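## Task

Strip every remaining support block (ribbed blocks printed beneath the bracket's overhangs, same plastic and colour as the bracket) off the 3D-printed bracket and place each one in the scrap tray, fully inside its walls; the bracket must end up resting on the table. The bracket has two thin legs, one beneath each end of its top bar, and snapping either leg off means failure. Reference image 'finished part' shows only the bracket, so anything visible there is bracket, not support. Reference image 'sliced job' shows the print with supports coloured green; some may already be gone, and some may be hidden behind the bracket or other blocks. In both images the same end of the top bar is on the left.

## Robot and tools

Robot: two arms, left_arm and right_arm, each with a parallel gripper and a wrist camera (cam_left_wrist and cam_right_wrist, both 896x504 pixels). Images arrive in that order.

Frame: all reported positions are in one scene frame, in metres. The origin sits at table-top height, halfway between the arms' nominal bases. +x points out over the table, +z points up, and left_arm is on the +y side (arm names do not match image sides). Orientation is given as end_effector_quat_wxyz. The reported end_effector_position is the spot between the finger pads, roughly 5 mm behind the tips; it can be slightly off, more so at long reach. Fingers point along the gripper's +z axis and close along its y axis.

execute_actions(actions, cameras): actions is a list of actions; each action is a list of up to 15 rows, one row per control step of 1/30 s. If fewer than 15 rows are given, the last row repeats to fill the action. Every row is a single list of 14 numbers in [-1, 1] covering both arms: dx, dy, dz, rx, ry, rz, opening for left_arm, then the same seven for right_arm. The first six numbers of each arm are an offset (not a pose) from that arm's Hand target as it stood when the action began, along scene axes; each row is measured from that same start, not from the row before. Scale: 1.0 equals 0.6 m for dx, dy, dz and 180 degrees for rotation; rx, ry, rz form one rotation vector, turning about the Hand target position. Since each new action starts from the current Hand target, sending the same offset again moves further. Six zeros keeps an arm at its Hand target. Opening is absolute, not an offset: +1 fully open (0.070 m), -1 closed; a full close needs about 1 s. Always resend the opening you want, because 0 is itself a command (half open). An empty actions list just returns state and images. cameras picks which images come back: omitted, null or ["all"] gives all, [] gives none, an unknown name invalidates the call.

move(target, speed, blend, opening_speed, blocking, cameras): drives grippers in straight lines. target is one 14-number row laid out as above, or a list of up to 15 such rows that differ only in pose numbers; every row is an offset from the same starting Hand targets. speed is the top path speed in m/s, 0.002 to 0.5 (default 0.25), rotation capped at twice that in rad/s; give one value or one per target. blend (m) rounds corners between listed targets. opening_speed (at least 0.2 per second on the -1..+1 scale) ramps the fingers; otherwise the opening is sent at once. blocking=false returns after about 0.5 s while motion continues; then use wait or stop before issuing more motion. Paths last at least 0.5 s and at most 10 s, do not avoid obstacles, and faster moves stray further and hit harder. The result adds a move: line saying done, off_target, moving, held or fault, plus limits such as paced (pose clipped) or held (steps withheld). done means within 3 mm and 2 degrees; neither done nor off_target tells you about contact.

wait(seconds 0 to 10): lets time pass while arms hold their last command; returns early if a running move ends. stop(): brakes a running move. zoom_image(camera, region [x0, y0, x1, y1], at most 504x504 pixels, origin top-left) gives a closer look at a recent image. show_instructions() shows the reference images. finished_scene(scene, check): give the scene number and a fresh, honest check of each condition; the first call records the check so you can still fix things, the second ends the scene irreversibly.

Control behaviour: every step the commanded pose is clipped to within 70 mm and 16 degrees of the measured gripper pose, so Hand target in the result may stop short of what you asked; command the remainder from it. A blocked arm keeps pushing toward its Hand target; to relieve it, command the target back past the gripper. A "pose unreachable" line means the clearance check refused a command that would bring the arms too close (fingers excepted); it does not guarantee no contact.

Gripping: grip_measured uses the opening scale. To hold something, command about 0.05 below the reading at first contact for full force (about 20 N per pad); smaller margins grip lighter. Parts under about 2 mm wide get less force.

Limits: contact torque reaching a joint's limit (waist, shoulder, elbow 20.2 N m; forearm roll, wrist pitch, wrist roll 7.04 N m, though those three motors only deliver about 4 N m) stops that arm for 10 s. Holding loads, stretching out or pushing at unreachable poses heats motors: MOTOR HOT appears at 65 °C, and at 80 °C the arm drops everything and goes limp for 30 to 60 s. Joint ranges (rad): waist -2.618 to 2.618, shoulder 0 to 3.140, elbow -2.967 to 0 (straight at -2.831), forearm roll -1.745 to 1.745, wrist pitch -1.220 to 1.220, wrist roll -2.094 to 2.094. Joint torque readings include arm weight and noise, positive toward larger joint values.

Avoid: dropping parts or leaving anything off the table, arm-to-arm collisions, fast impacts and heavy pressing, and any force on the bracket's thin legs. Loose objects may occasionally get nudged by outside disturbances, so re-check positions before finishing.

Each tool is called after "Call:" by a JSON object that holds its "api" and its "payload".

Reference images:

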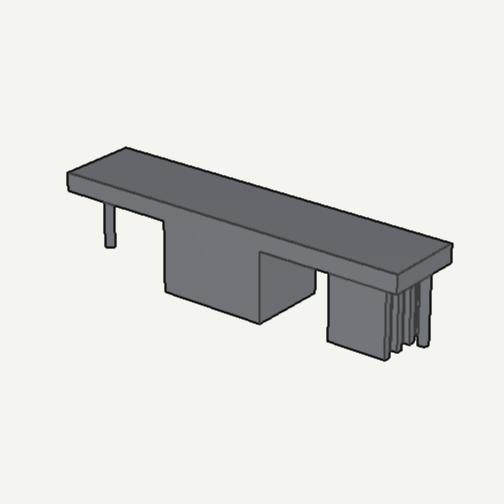

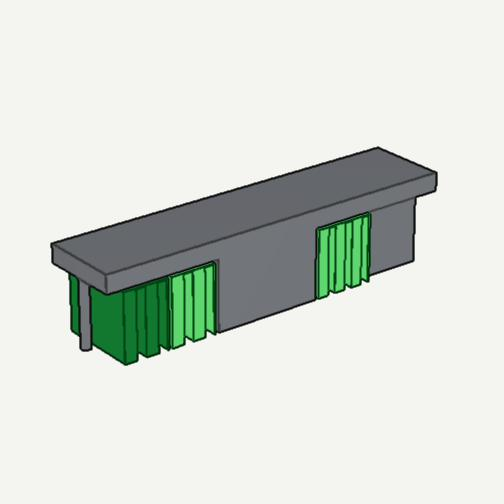

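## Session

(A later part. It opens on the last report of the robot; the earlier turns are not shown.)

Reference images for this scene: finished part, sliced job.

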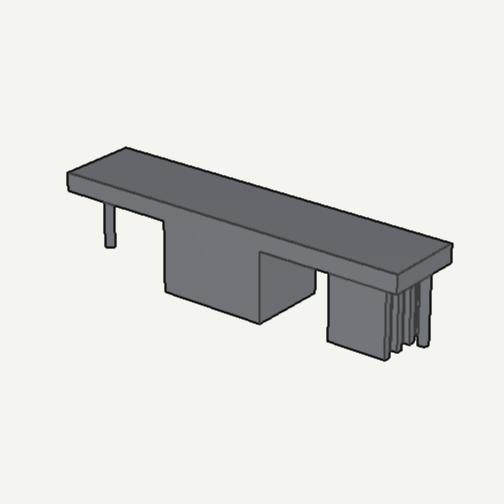

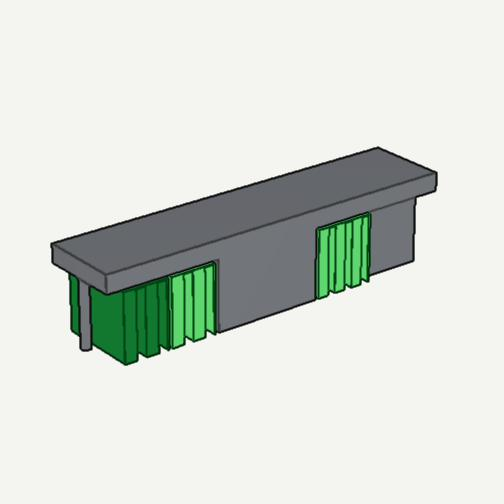

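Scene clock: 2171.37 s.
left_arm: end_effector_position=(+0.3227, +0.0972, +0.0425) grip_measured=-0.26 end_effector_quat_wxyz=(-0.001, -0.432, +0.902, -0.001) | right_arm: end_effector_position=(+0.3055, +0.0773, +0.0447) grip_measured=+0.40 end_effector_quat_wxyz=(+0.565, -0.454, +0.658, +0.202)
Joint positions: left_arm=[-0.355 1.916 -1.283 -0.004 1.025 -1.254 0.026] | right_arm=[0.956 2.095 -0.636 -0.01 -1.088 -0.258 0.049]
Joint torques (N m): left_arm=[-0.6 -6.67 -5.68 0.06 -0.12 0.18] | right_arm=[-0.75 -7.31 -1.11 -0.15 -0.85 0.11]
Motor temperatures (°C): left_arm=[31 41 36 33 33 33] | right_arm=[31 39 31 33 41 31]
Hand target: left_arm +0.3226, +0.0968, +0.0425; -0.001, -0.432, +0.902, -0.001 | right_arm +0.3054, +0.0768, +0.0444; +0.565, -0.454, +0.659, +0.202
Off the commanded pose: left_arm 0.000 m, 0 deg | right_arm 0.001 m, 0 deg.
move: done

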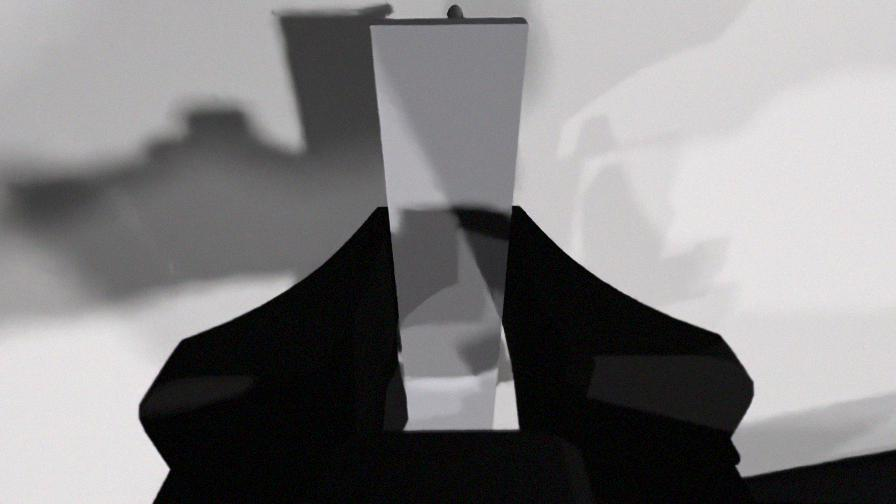

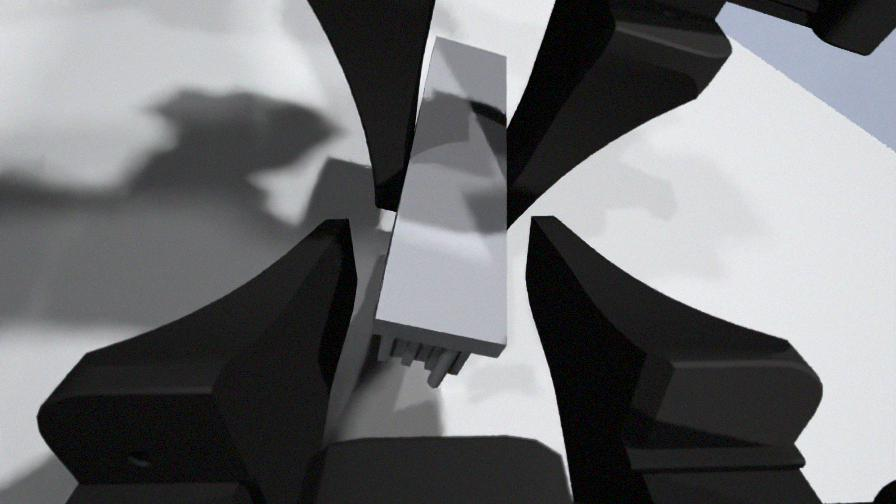

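Call:
{"api": "move", "payload": {"target": [0,0,0,0,0,0,-0.45,0,0,0,0,0,0,-0.4], "opening_speed": 0.7, "cameras": ["cam_left_wrist","cam_right_wrist"]}}

Scene clock: 2201.00 s.
left_arm: end_effector_position=(+0.3227, +0.0972, +0.0425) grip_measured=-0.26 end_effector_quat_wxyz=(-0.001, -0.432, +0.902, -0.001) | right_arm: end_effector_position=(+0.3054, +0.0771, +0.0447) grip_measured=-0.15 end_effector_quat_wxyz=(+0.565, -0.454, +0.659, +0.203)
Joint positions: left_arm=[-0.355 1.916 -1.283 -0.004 1.025 -1.254 0.026] | right_arm=[0.956 2.095 -0.636 -0.01 -1.088 -0.257 0.03]
Joint torques (N m): left_arm=[-0.38 -6.67 -4.91 0.05 0 0.17] | right_arm=[0.19 -7.67 -1.13 -0.13 -0.8 -0.21]
Motor temperatures (°C): left_arm=[31 41 36 33 33 33] | right_arm=[31 39 30 33 42 31]
Hand target: left_arm +0.3226, +0.0968, +0.0425; -0.001, -0.432, +0.902, -0.001 | right_arm +0.3054, +0.0768, +0.0444; +0.565, -0.454, +0.659, +0.202
Off the commanded pose: left_arm 0.000 m, 0 deg | right_arm 0.000 m, 0 deg.
move: done

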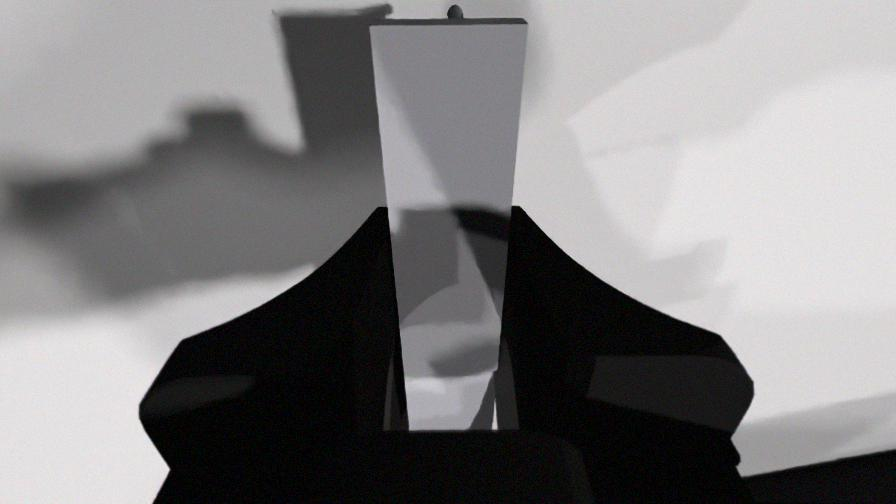

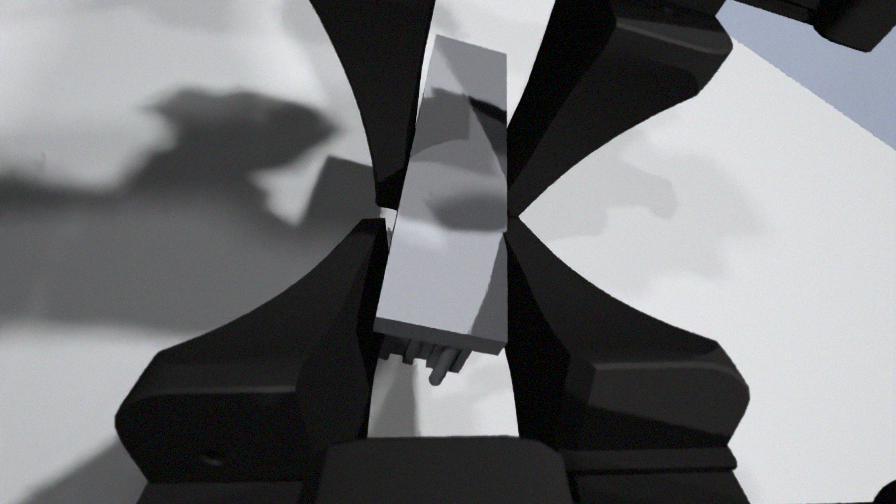

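Call:
{"api": "move", "payload": {"target": [0,0,0,0,0,0,-0.45,0.0041,-0.0029,0,-0.0249,-0.0347,0.0125,-0.4], "speed": 0.1, "cameras": ["cam_right_wrist"]}}

Call:
{"api": "move", "payload": {"target": [0,0,0,0,0,0,-0.45,-0.0041,0.0029,0,0.0249,0.0347,-0.0125,-0.4], "speed": 0.1, "cameras": ["cam_left_wrist","cam_right_wrist"]}}

Scene clock: 2211.20 s.
left_arm: end_effector_position=(+0.3228, +0.0969, +0.0425) grip_measured=-0.25 end_effector_quat_wxyz=(-0.001, -0.432, +0.902, -0.002) | right_arm: end_effector_position=(+0.3078, +0.0753, +0.0447) grip_measured=-0.15 end_effector_quat_wxyz=(+0.578, -0.499, +0.625, +0.162)
Joint positions: left_arm=[-0.355 1.916 -1.283 -0.005 1.024 -1.254 0.026] | right_arm=[0.944 2.095 -0.636 -0.024 -1.088 -0.395 0.03]
Joint torques (N m): left_arm=[0.68 -7.04 -4.22 0.76 0.65 0.4] | right_arm=[-1.25 -8.08 -1.97 -0.21 -0.96 -0.29]
Motor temperatures (°C): left_arm=[31 41 35 33 34 33] | right_arm=[31 39 31 33 41 31]
Hand target: left_arm +0.3226, +0.0968, +0.0425; -0.001, -0.432, +0.902, -0.001 | right_arm +0.3079, +0.0750, +0.0444; +0.577, -0.499, +0.625, +0.162
Off the commanded pose: left_arm 0.000 m, 0 deg | right_arm 0.000 m, 0 deg.
move: done
Images, in order (width x height): cam_right_wrist 896x504.

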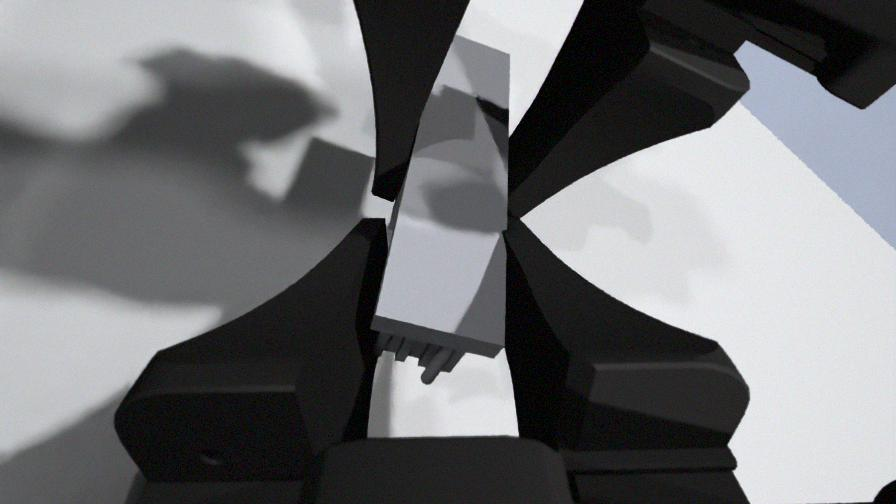

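Scene clock: 2212.20 s.
left_arm: end_effector_position=(+0.3225, +0.0974, +0.0425) grip_measured=-0.26 end_effector_quat_wxyz=(-0.001, -0.432, +0.902, -0.001) | right_arm: end_effector_position=(+0.3061, +0.0766, +0.0447) grip_measured=-0.18 end_effector_quat_wxyz=(+0.565, -0.453, +0.659, +0.202)
Joint positions: left_arm=[-0.355 1.916 -1.283 -0.003 1.026 -1.254 0.026] | right_arm=[0.954 2.095 -0.636 -0.011 -1.088 -0.257 0.029]
Joint torques (N m): left_arm=[0.74 -7.37 -4.6 -0.15 -0.48 0.02] | right_arm=[1.14 -8.13 -2.12 -0.23 -0.88 -0.1]
Motor temperatures (°C): left_arm=[31 41 35 33 34 33] | right_arm=[31 39 31 33 41 31]
Hand target: left_arm +0.3226, +0.0968, +0.0425; -0.001, -0.432, +0.902, -0.001 | right_arm +0.3054, +0.0768, +0.0444; +0.565, -0.454, +0.659, +0.202
Off the commanded pose: left_arm 0.001 m, 0 deg | right_arm 0.001 m, 0 deg.
move: done

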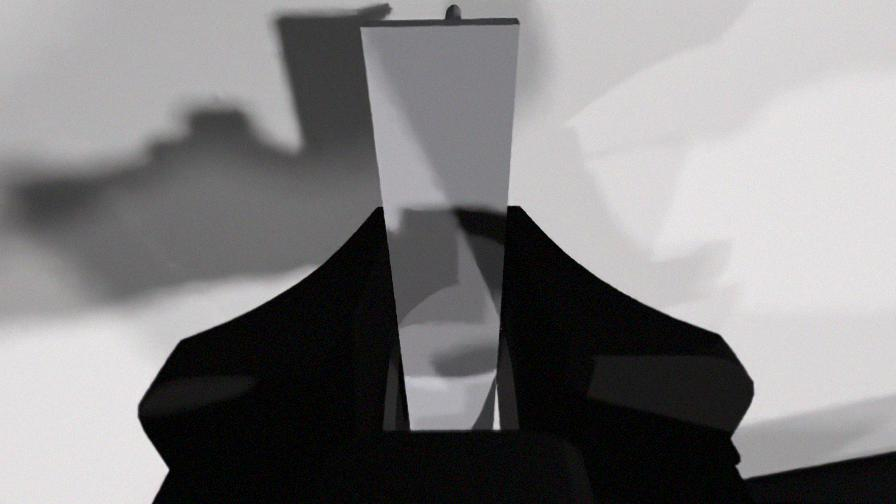

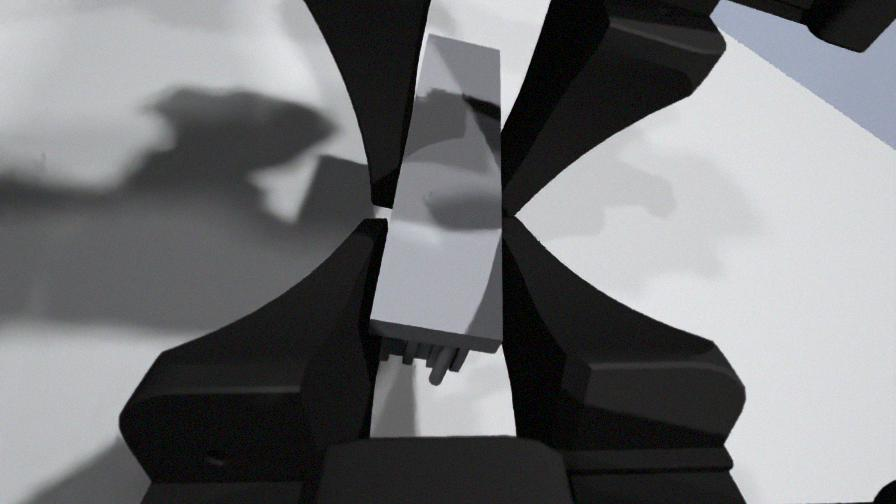

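Call:
{"api": "move", "payload": {"target": [0,0,0,0,0,0,-0.45,0,0,0,0.0467,0.0651,-0.0234,-0.45], "speed": 0.1, "cameras": ["cam_left_wrist","cam_right_wrist"]}}

Call:
{"api": "zoom_image", "payload": {"camera": "cam_right_wrist", "region": [320, 180, 560, 420]}}

Scene clock: 2222.70 s.
left_arm: end_effector_position=(+0.3229, +0.0966, +0.0427) grip_measured=-0.26 end_effector_quat_wxyz=(-0.001, -0.432, +0.902, -0.002) | right_arm: end_effector_position=(+0.3049, +0.0774, +0.0445) grip_measured=-0.19 end_effector_quat_wxyz=(+0.533, -0.365, +0.712, +0.275)
Joint positions: left_arm=[-0.356 1.916 -1.284 -0.005 1.024 -1.254 0.026] | right_arm=[0.957 2.095 -0.636 -0.011 -1.087 0.006 0.028]
Joint torques (N m): left_arm=[0.77 -6.23 -3.12 0.22 -0.08 0.11] | right_arm=[-0.79 -9.32 -2.9 0.29 -1.62 -0.06]
Motor temperatures (°C): left_arm=[31 42 36 34 35 33] | right_arm=[32 39 31 35 41 31]
Hand target: left_arm +0.3226, +0.0968, +0.0425; -0.001, -0.432, +0.902, -0.001 | right_arm +0.3054, +0.0768, +0.0444; +0.533, -0.364, +0.712, +0.274
Off the commanded pose: left_arm 0.000 m, 0 deg | right_arm 0.001 m, 0 deg.
move: done

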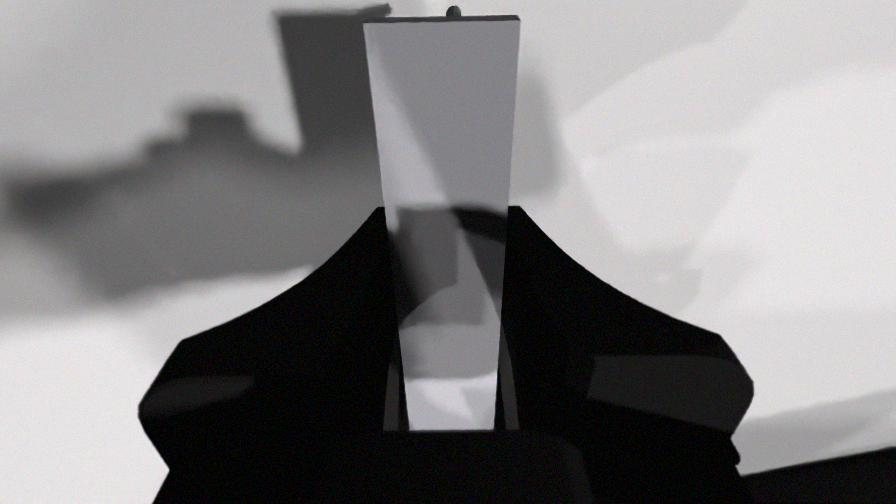

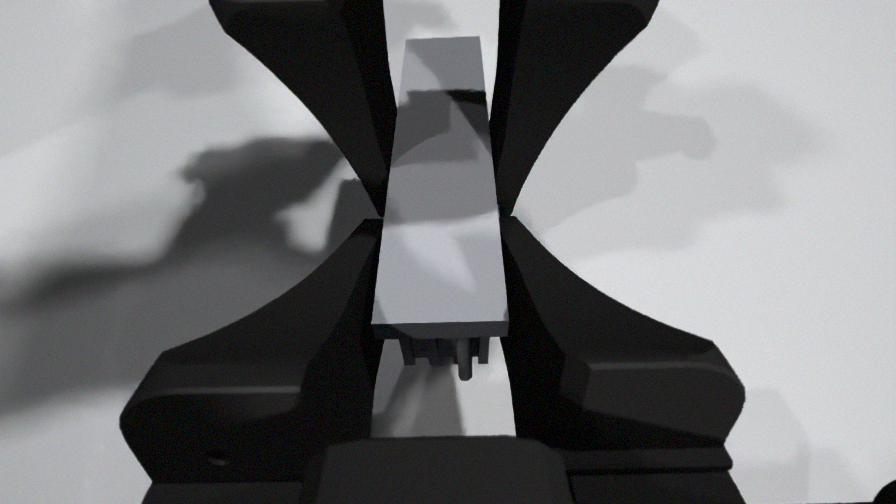

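Scaled by 2.100 from the camera's 896x504 image, which has a finer 1280x720 frame.

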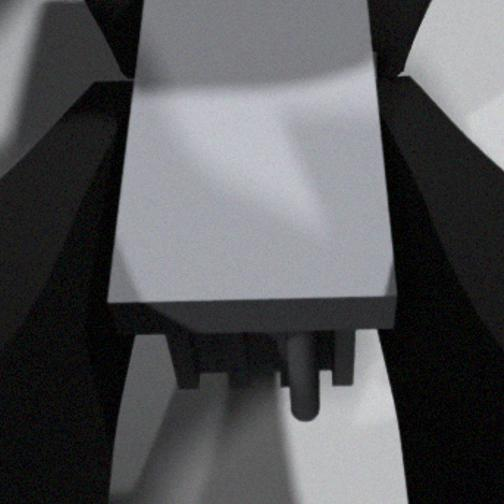

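Call:
{"api": "move", "payload": {"target": [0,0,0.01,0,0,0,-0.45,0,0,0,0,0,0,-0.45], "speed": 0.03, "cameras": ["cam_left_wrist","cam_right_wrist"]}}

Call:
{"api": "zoom_image", "payload": {"camera": "cam_right_wrist", "region": [320, 180, 560, 420]}}

Scene clock: 2322.07 s.
left_arm: end_effector_position=(+0.3223, +0.0972, +0.0482) grip_measured=-0.26 end_effector_quat_wxyz=(-0.001, -0.431, +0.902, -0.001) | right_arm: end_effector_position=(+0.3054, +0.0773, +0.0456) grip_measured=-0.18 end_effector_quat_wxyz=(+0.534, -0.364, +0.711, +0.275)
Joint positions: left_arm=[-0.356 1.907 -1.294 -0.003 1.046 -1.254 0.026] | right_arm=[0.956 2.093 -0.636 -0.011 -1.089 0.005 0.029]
Joint torques (N m): left_arm=[0 -9.05 -5.54 -0.8 -0.01 0.04] | right_arm=[-0.05 -7.52 -2.43 0.2 -0.69 0.03]
Motor temperatures (°C): left_arm=[31 41 35 33 33 33] | right_arm=[31 43 32 34 58 31]
Hand target: left_arm +0.3226, +0.0970, +0.0485; -0.001, -0.432, +0.902, -0.001 | right_arm +0.3054, +0.0768, +0.0444; +0.533, -0.364, +0.712, +0.274
Off the commanded pose: left_arm 0.001 m, 0 deg | right_arm 0.001 m, 0 deg.
move: done

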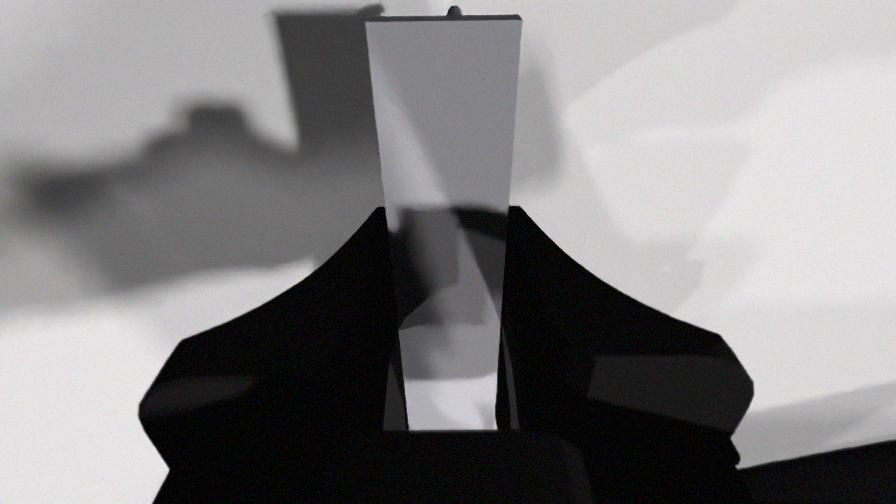

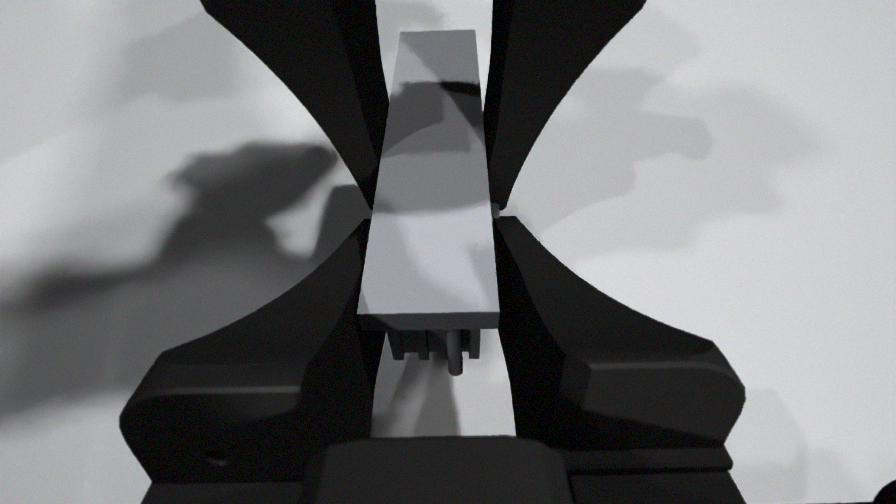

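Scaled by 2.100 from the camera's 896x504 image, which has a finer 1280x720 frame.

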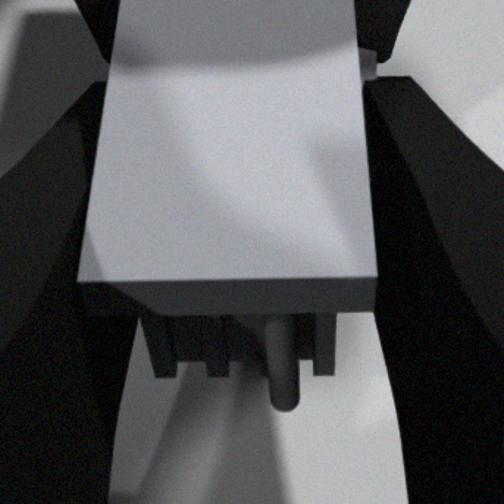

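Call:
{"api": "move", "payload": {"target": [0,0,0.0483,0,0,0,-0.45,0,0,-0.008,0,0,0,-0.45], "speed": 0.05, "cameras": ["cam_left_wrist","cam_right_wrist"]}}

Call:
{"api": "zoom_image", "payload": {"camera": "cam_right_wrist", "region": [300, 60, 600, 420]}}

Scene clock: 2331.37 s.
left_arm: end_effector_position=(+0.3227, +0.0971, +0.0780) grip_measured=-0.26 end_effector_quat_wxyz=(-0.001, -0.432, +0.902, -0.002) | right_arm: end_effector_position=(+0.3049, +0.0768, +0.0391) grip_measured=-0.18 end_effector_quat_wxyz=(+0.533, -0.365, +0.713, +0.275)
Joint positions: left_arm=[-0.355 1.867 -1.36 -0.004 1.149 -1.255 0.026] | right_arm=[0.956 2.115 -0.636 -0.011 -1.106 0.005 0.029]
Joint torques (N m): left_arm=[1.16 -7.44 -4.67 0.09 -0.27 0.04] | right_arm=[0.12 -7.37 -2.83 -0.08 -0.83 0.05]
Motor temperatures (°C): left_arm=[31 42 35 33 33 33] | right_arm=[31 42 31 34 53 31]
Hand target: left_arm +0.3224, +0.0975, +0.0775; -0.001, -0.432, +0.902, -0.001 | right_arm +0.3054, +0.0768, +0.0395; +0.533, -0.364, +0.713, +0.274
Off the commanded pose: left_arm 0.001 m, 0 deg | right_arm 0.001 m, 0 deg.
move: done

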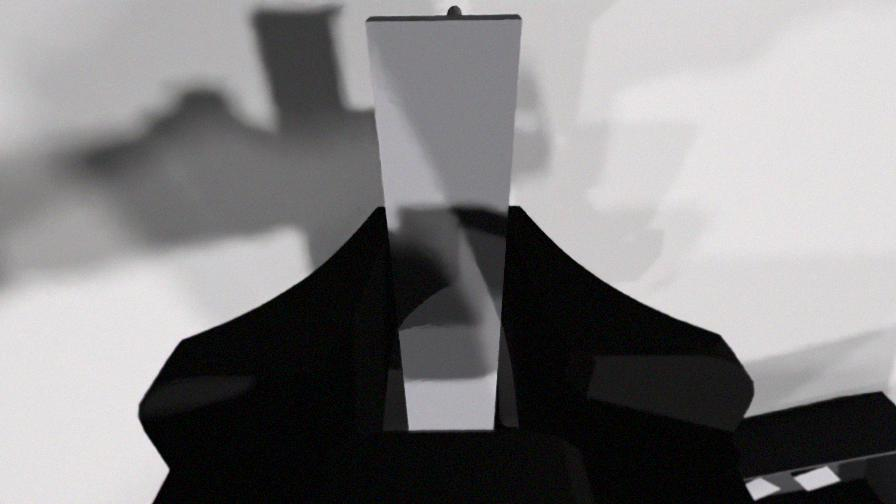

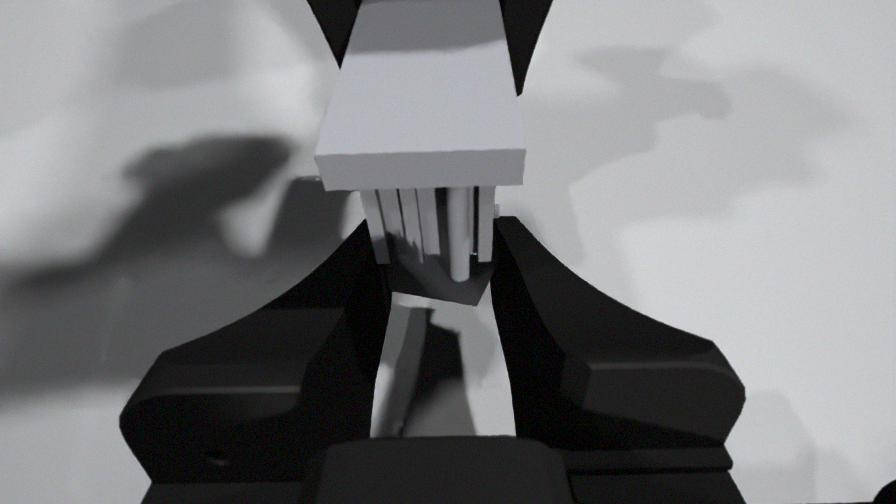

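Scaled by 1.400 from the camera's 896x504 image, which has a finer 1280x720 frame.

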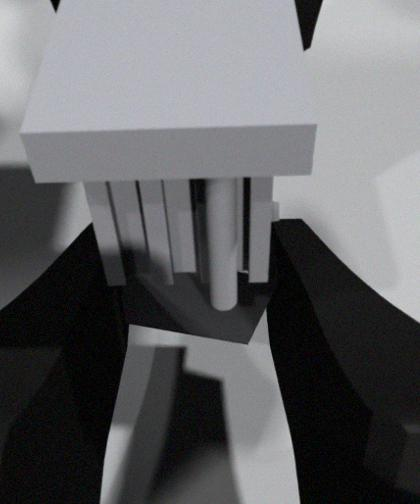

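Call:
{"api": "move", "payload": {"target": [[0,0,0,0,0,0,-0.45,-0.0438,-0.0609,0,0,0,0,-0.45],[0,0,0,0,0,0,-0.45,-0.0739,-0.1028,0.075,0,0,0,-0.45]], "speed": [0.08,0.12], "blend": 0.008, "cameras": ["cam_left_wrist","cam_right_wrist"]}}

Scene clock: 2359.90 s.
left_arm: end_effector_position=(+0.3224, +0.0972, +0.0778) grip_measured=-0.26 end_effector_quat_wxyz=(-0.001, -0.432, +0.902, -0.002) | right_arm: end_effector_position=(+0.2608, +0.0156, +0.0858) grip_measured=-0.18 end_effector_quat_wxyz=(+0.534, -0.364, +0.712, +0.275)
Joint positions: left_arm=[-0.355 1.867 -1.36 -0.004 1.149 -1.255 0.026] | right_arm=[0.955 1.794 -0.329 -0.01 -1.094 0.005 0.029]
Joint torques (N m): left_arm=[1.15 -6.48 -4.64 0.08 -0.27 0.1] | right_arm=[0.63 -4.72 -1.91 0.16 -0.82 0.07]
Motor temperatures (°C): left_arm=[31 41 35 33 33 33] | right_arm=[31 41 31 34 46 31]
Hand target: left_arm +0.3224, +0.0975, +0.0775; -0.001, -0.432, +0.902, -0.001 | right_arm +0.2606, +0.0160, +0.0852; +0.533, -0.364, +0.712, +0.274
Off the commanded pose: left_arm 0.000 m, 0 deg | right_arm 0.001 m, 0 deg.
move: done

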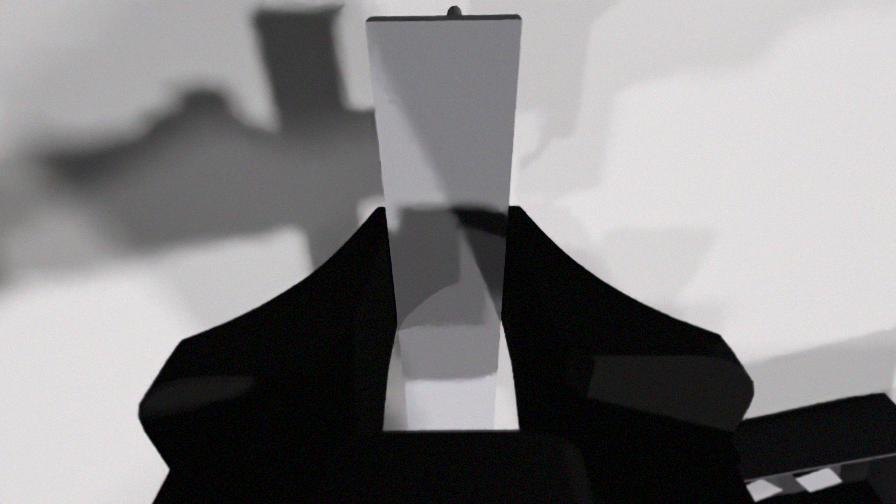

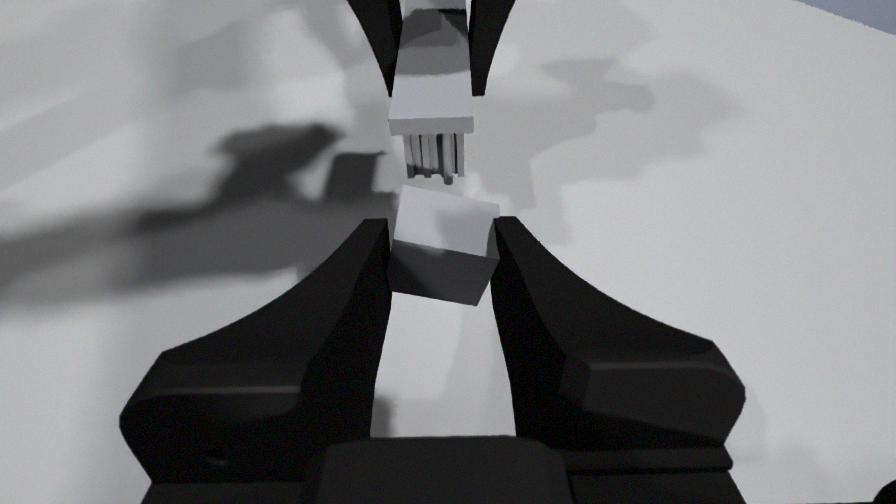

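Call:
{"api": "move", "payload": {"target": [0,0,-0.0967,0,0,0,-0.45,0.1823,-0.21,0.0613,0,0,-0.135,-0.45], "speed": 0.12, "cameras": ["cam_left_wrist","cam_right_wrist"]}}

Scene clock: 2388.97 s.
left_arm: end_effector_position=(+0.3228, +0.0967, +0.0193) grip_measured=-0.26 end_effector_quat_wxyz=(-0.001, -0.432, +0.902, -0.002) | right_arm: end_effector_position=(+0.3710, -0.1119, +0.1242) grip_measured=-0.18 end_effector_quat_wxyz=(+0.581, -0.206, +0.772, +0.154)
Joint positions: left_arm=[-0.356 1.956 -1.243 -0.005 0.944 -1.254 0.026] | right_arm=[0.488 1.59 -0.362 -0.063 -0.861 0.026 0.029]
Joint torques (N m): left_arm=[-0.61 -7.87 -4.95 -0.18 -0.11 0.17] | right_arm=[0.56 -5.76 -2.75 -0.14 -0.81 0.11]
Motor temperatures (°C): left_arm=[31 41 35 33 33 33] | right_arm=[31 38 31 34 44 31]
Hand target: left_arm +0.3227, +0.0964, +0.0195; -0.001, -0.431, +0.902, -0.002 | right_arm +0.3706, -0.1115, +0.1241; +0.581, -0.207, +0.772, +0.154
Off the commanded pose: left_arm 0.001 m, 0 deg | right_arm 0.003 m, 0 deg.
move: done

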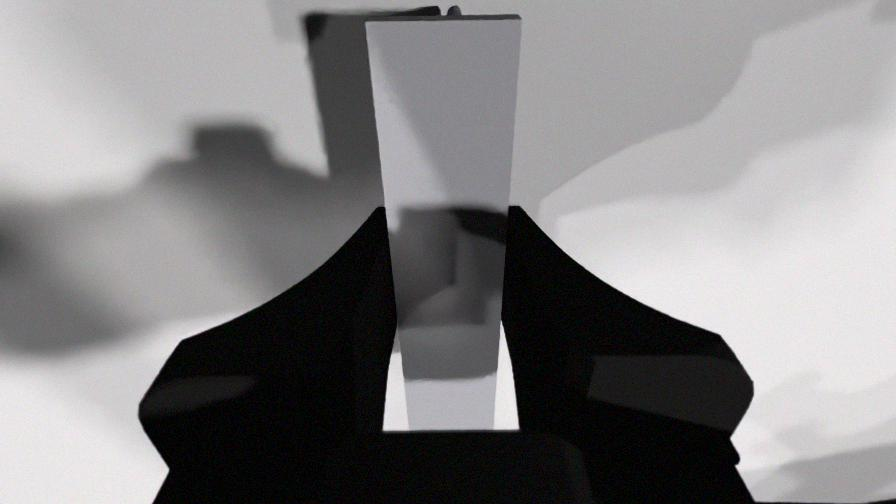

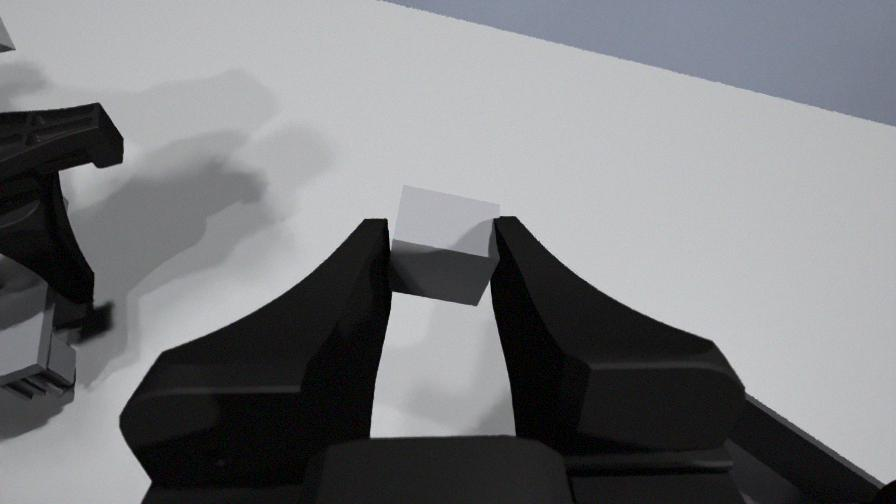

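Call:
{"api": "move", "payload": {"target": [[0,0,-0.0067,0,0,0,-0.45,0,0,0,-0.1219,0.2119,0,-0.45],[0,0,-0.0125,0,0,0,-0.45,-0.1427,-0.2058,-0.0485,-0.1365,0.3408,-0.0789,-0.45]], "speed": [0.2,0.15], "blend": 0.01, "cameras": ["cam_left_wrist","cam_right_wrist"]}}

Scene clock: 2417.30 s.
left_arm: end_effector_position=(+0.3229, +0.0963, +0.0123) grip_measured=-0.26 end_effector_quat_wxyz=(-0.001, -0.431, +0.902, -0.002) | right_arm: end_effector_position=(+0.2850, -0.2391, +0.0960) grip_measured=-0.18 end_effector_quat_wxyz=(+0.070, -0.115, +0.991, +0.001)
Joint positions: left_arm=[-0.357 1.969 -1.232 -0.005 0.92 -1.254 0.026] | right_arm=[0.246 1.4 -0.85 -0.016 0.968 0.005 0.029]
Joint torques (N m): left_arm=[-0.64 -6.91 -4.22 -0.19 -0.26 0.18] | right_arm=[0.42 -5.36 -3.79 0.11 -0.32 -0.05]
Motor temperatures (°C): left_arm=[31 42 35 33 33 33] | right_arm=[31 37 31 34 43 31]
Hand target: left_arm +0.3227, +0.0962, +0.0120; -0.001, -0.431, +0.902, -0.002 | right_arm +0.2854, -0.2387, +0.0963; +0.071, -0.116, +0.991, +0.002
Off the commanded pose: left_arm 0.000 m, 0 deg | right_arm 0.004 m, 1 deg.
move: off_target (right_arm)

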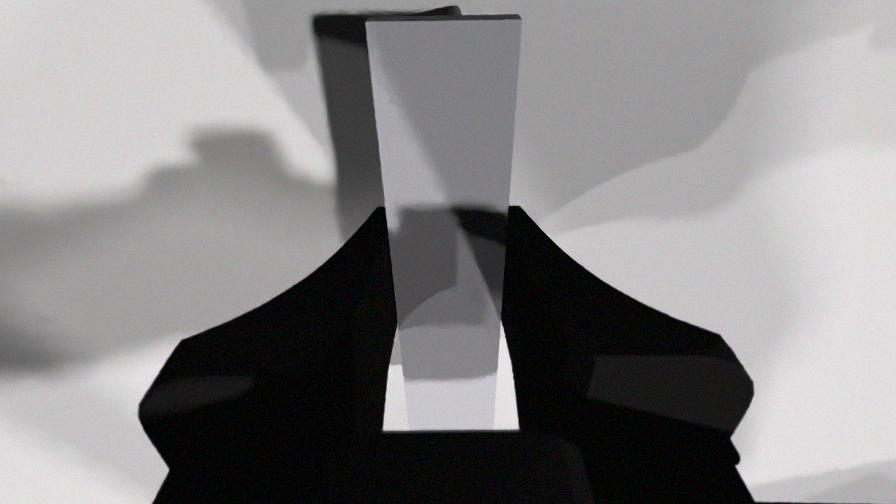

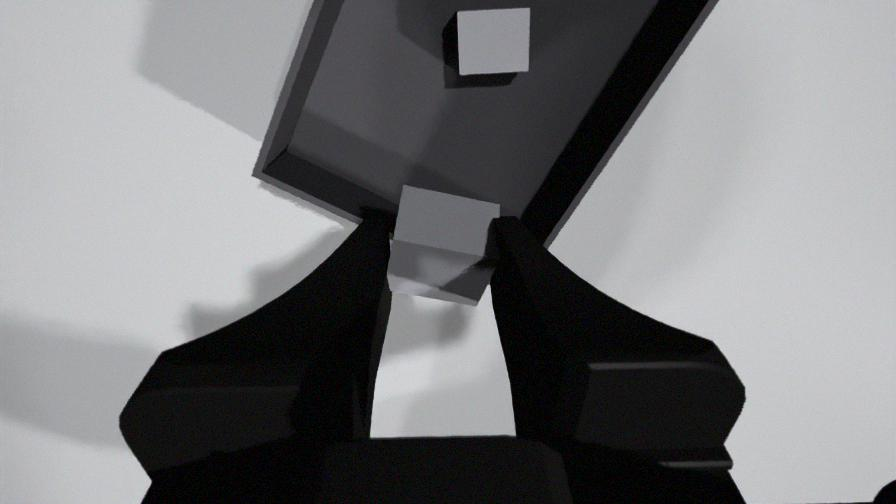

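Call:
{"api": "move", "payload": {"target": [[0,0,-0.001,0,0,0,-0.45,0.005,0.01,-0.1105,0,0,0,-0.45],[0,0,-0.0025,0,0,0,-0.45,0.005,0.01,-0.1288,0,0,0,-0.45],[0,0,-0.0037,0,0,0,-0.45,0.005,0.01,-0.1363,0,0,0,-0.45]], "speed": [0.12,0.04,0.02], "blend": [0.005,0.003,0], "cameras": ["cam_left_wrist","cam_right_wrist"]}}

Call:
{"api": "zoom_image", "payload": {"camera": "cam_right_wrist", "region": [200, 0, 700, 340]}}

Scene clock: 2442.87 s.
left_arm: end_effector_position=(+0.3231, +0.0962, +0.0101) grip_measured=-0.26 end_effector_quat_wxyz=(-0.001, -0.431, +0.902, -0.002) | right_arm: end_effector_position=(+0.2906, -0.2308, +0.0157) grip_measured=-0.25 end_effector_quat_wxyz=(+0.076, -0.117, +0.990, +0.004)
Joint positions: left_arm=[-0.357 1.974 -1.229 -0.005 0.912 -1.254 0.026] | right_arm=[0.273 1.587 -0.672 -0.025 0.592 0.039 0.026]
Joint torques (N m): left_arm=[-0.44 -5.36 -3.32 -0.22 -0.33 0.19] | right_arm=[0.57 2.82 3.52 -0.04 0.48 0.13]
Motor temperatures (°C): left_arm=[31 42 35 33 33 33] | right_arm=[31 36 32 33 41 31]
Hand target: left_arm +0.3227, +0.0962, +0.0098; -0.001, -0.431, +0.902, -0.002 | right_arm +0.2883, -0.2313, +0.0139; +0.071, -0.117, +0.991, +0.003
Off the commanded pose: left_arm 0.001 m, 0 deg | right_arm 0.003 m, 1 deg.
move: done; blend cut to 0.0023 m at target 2

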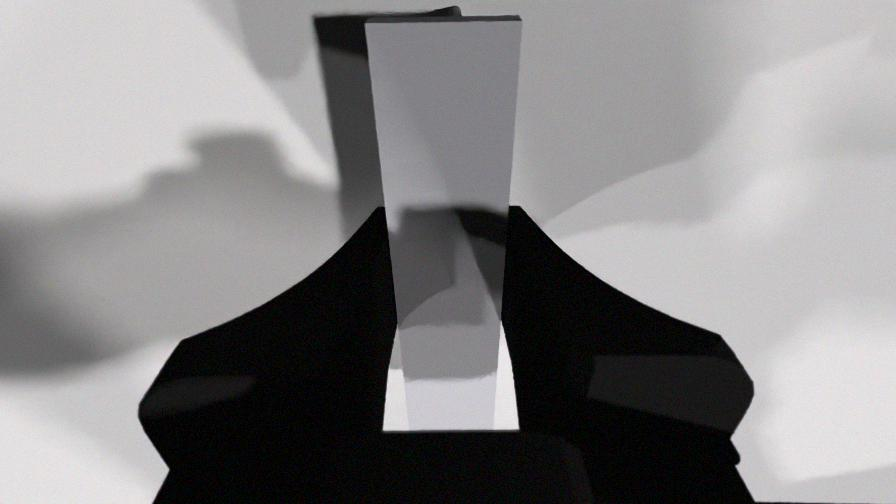

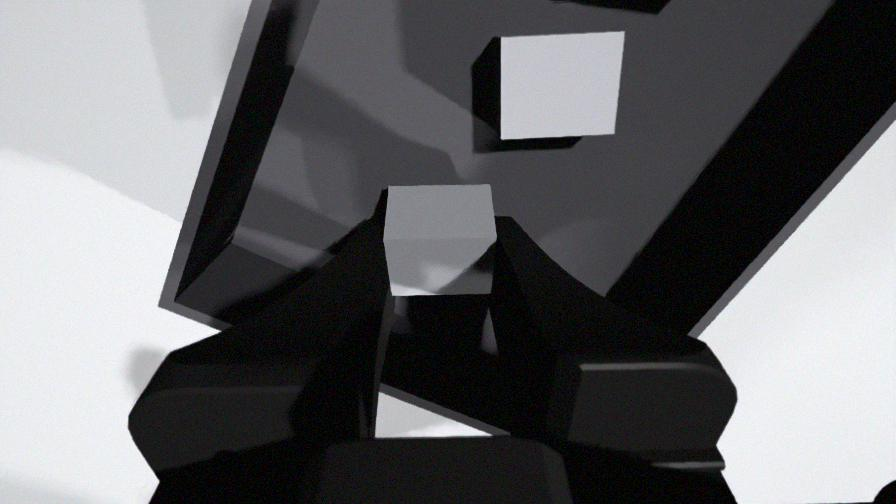

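Scaled by 1.008 from the camera's 896x504 image, which has a finer 1280x720 frame.

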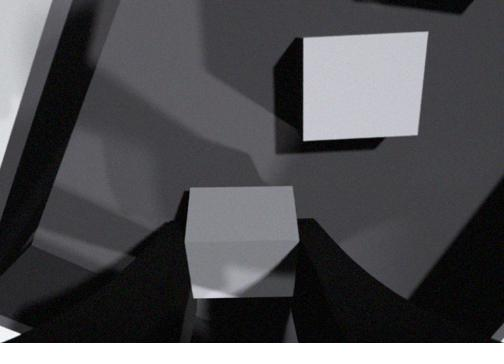

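Call:
{"api": "move", "payload": {"target": [0,0,0,0,0,0,0.2,0,0,0.0027,0,0,0,0.05], "speed": 0.02, "opening_speed": 0.4, "cameras": ["cam_left_wrist","cam_right_wrist"]}}

Scene clock: 2451.57 s.
left_arm: end_effector_position=(+0.3225, +0.0963, +0.0094) grip_measured=+0.20 end_effector_quat_wxyz=(-0.002, -0.431, +0.902, -0.001) | right_arm: end_effector_position=(+0.2881, -0.2314, +0.0153) grip_measured=+0.05 end_effector_quat_wxyz=(+0.070, -0.117, +0.991, +0.003)
Joint positions: left_arm=[-0.357 1.975 -1.228 -0.006 0.912 -1.254 0.042] | right_arm=[0.273 1.587 -0.672 -0.024 0.603 0.039 0.037]
Joint torques (N m): left_arm=[1.14 -9.08 -5.36 0.08 -0.27 0.13] | right_arm=[0.65 -6.42 -3.73 -0.2 -0.28 0.12]
Motor temperatures (°C): left_arm=[31 41 35 33 33 33] | right_arm=[31 37 32 34 50 31]
Hand target: left_arm +0.3227, +0.0962, +0.0098; -0.001, -0.431, +0.902, -0.002 | right_arm +0.2883, -0.2314, +0.0155; +0.071, -0.117, +0.991, +0.003
Off the commanded pose: left_arm 0.000 m, 0 deg | right_arm 0.000 m, 0 deg.
move: done

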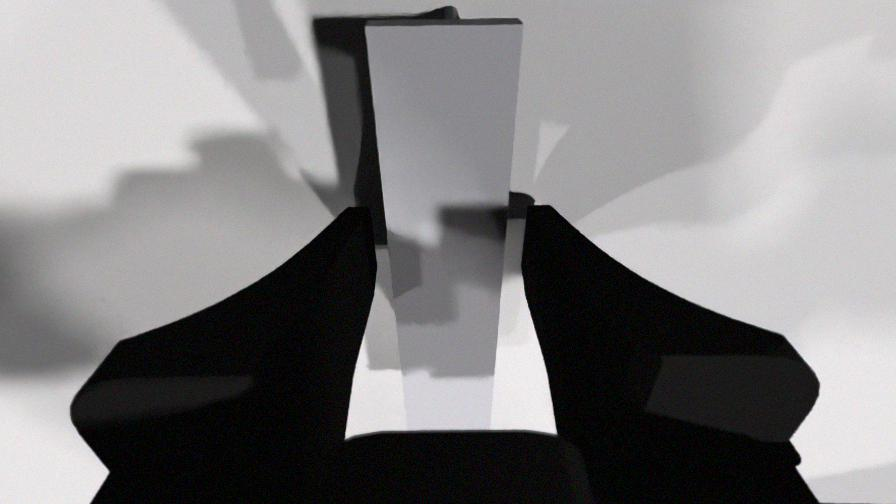

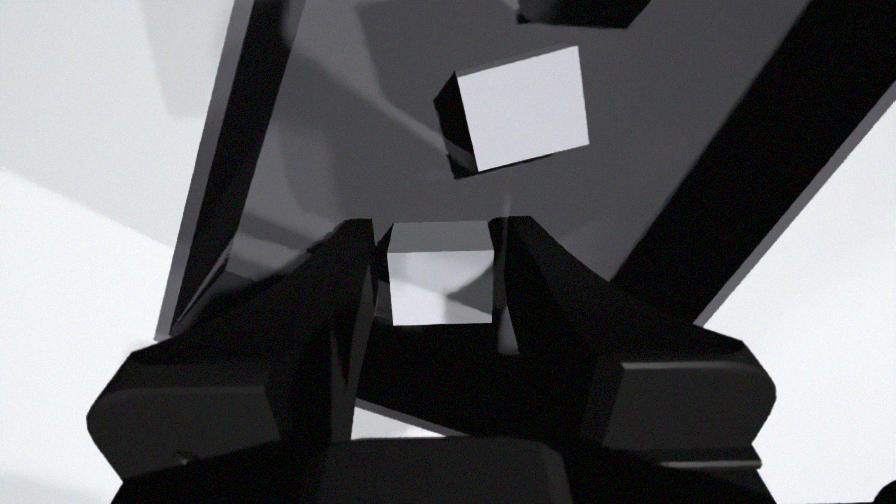

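Call:
{"api": "move", "payload": {"target": [0,0,0.1167,0,0,0,0.2,0,0,0.1667,0,0,0,0.05], "speed": 0.12, "cameras": ["cam_left_wrist","cam_right_wrist"]}}

Scene clock: 2463.53 s.
left_arm: end_effector_position=(+0.3226, +0.0972, +0.0804) grip_measured=+0.20 end_effector_quat_wxyz=(-0.001, -0.432, +0.902, -0.002) | right_arm: end_effector_position=(+0.2888, -0.2326, +0.1171) grip_measured=+0.05 end_effector_quat_wxyz=(+0.072, -0.116, +0.991, +0.001)
Joint positions: left_arm=[-0.355 1.864 -1.366 -0.004 1.158 -1.255 0.042] | right_arm=[0.271 1.389 -0.928 -0.02 1.053 0.03 0.037]
Joint torques (N m): left_arm=[1.12 -6.64 -4.64 0.08 -0.27 0.04] | right_arm=[-0.64 -4.26 -3.2 0.12 -0.32 -0.07]
Motor temperatures (°C): left_arm=[31 42 35 33 33 33] | right_arm=[31 37 32 34 47 31]
Hand target: left_arm +0.3224, +0.0974, +0.0798; -0.001, -0.432, +0.902, -0.001 | right_arm +0.2883, -0.2326, +0.1162; +0.071, -0.115, +0.991, +0.001
Off the commanded pose: left_arm 0.001 m, 0 deg | right_arm 0.002 m, 0 deg.
move: done

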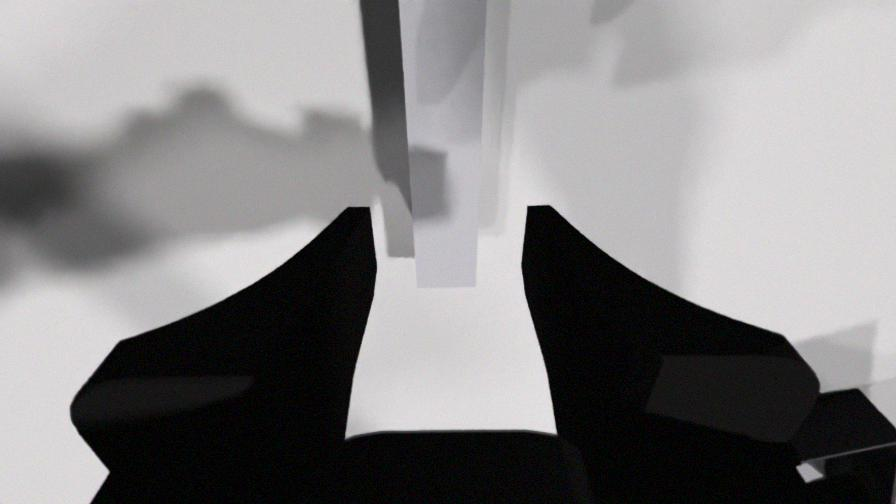

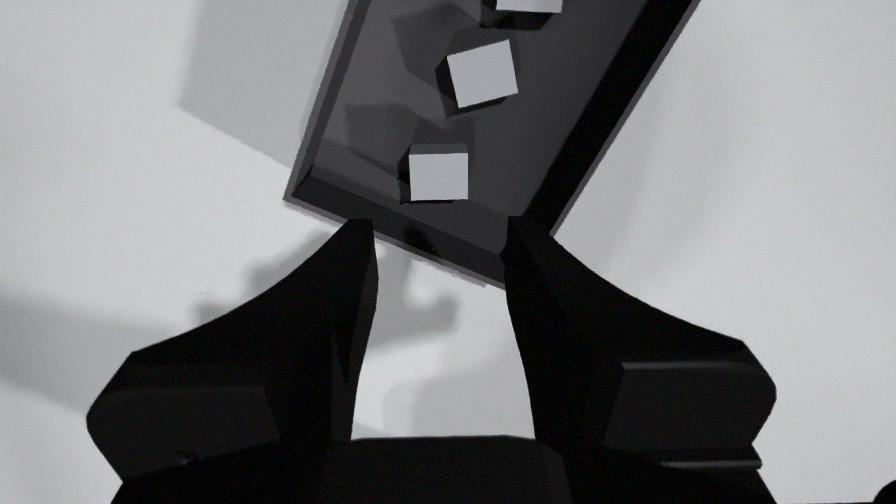

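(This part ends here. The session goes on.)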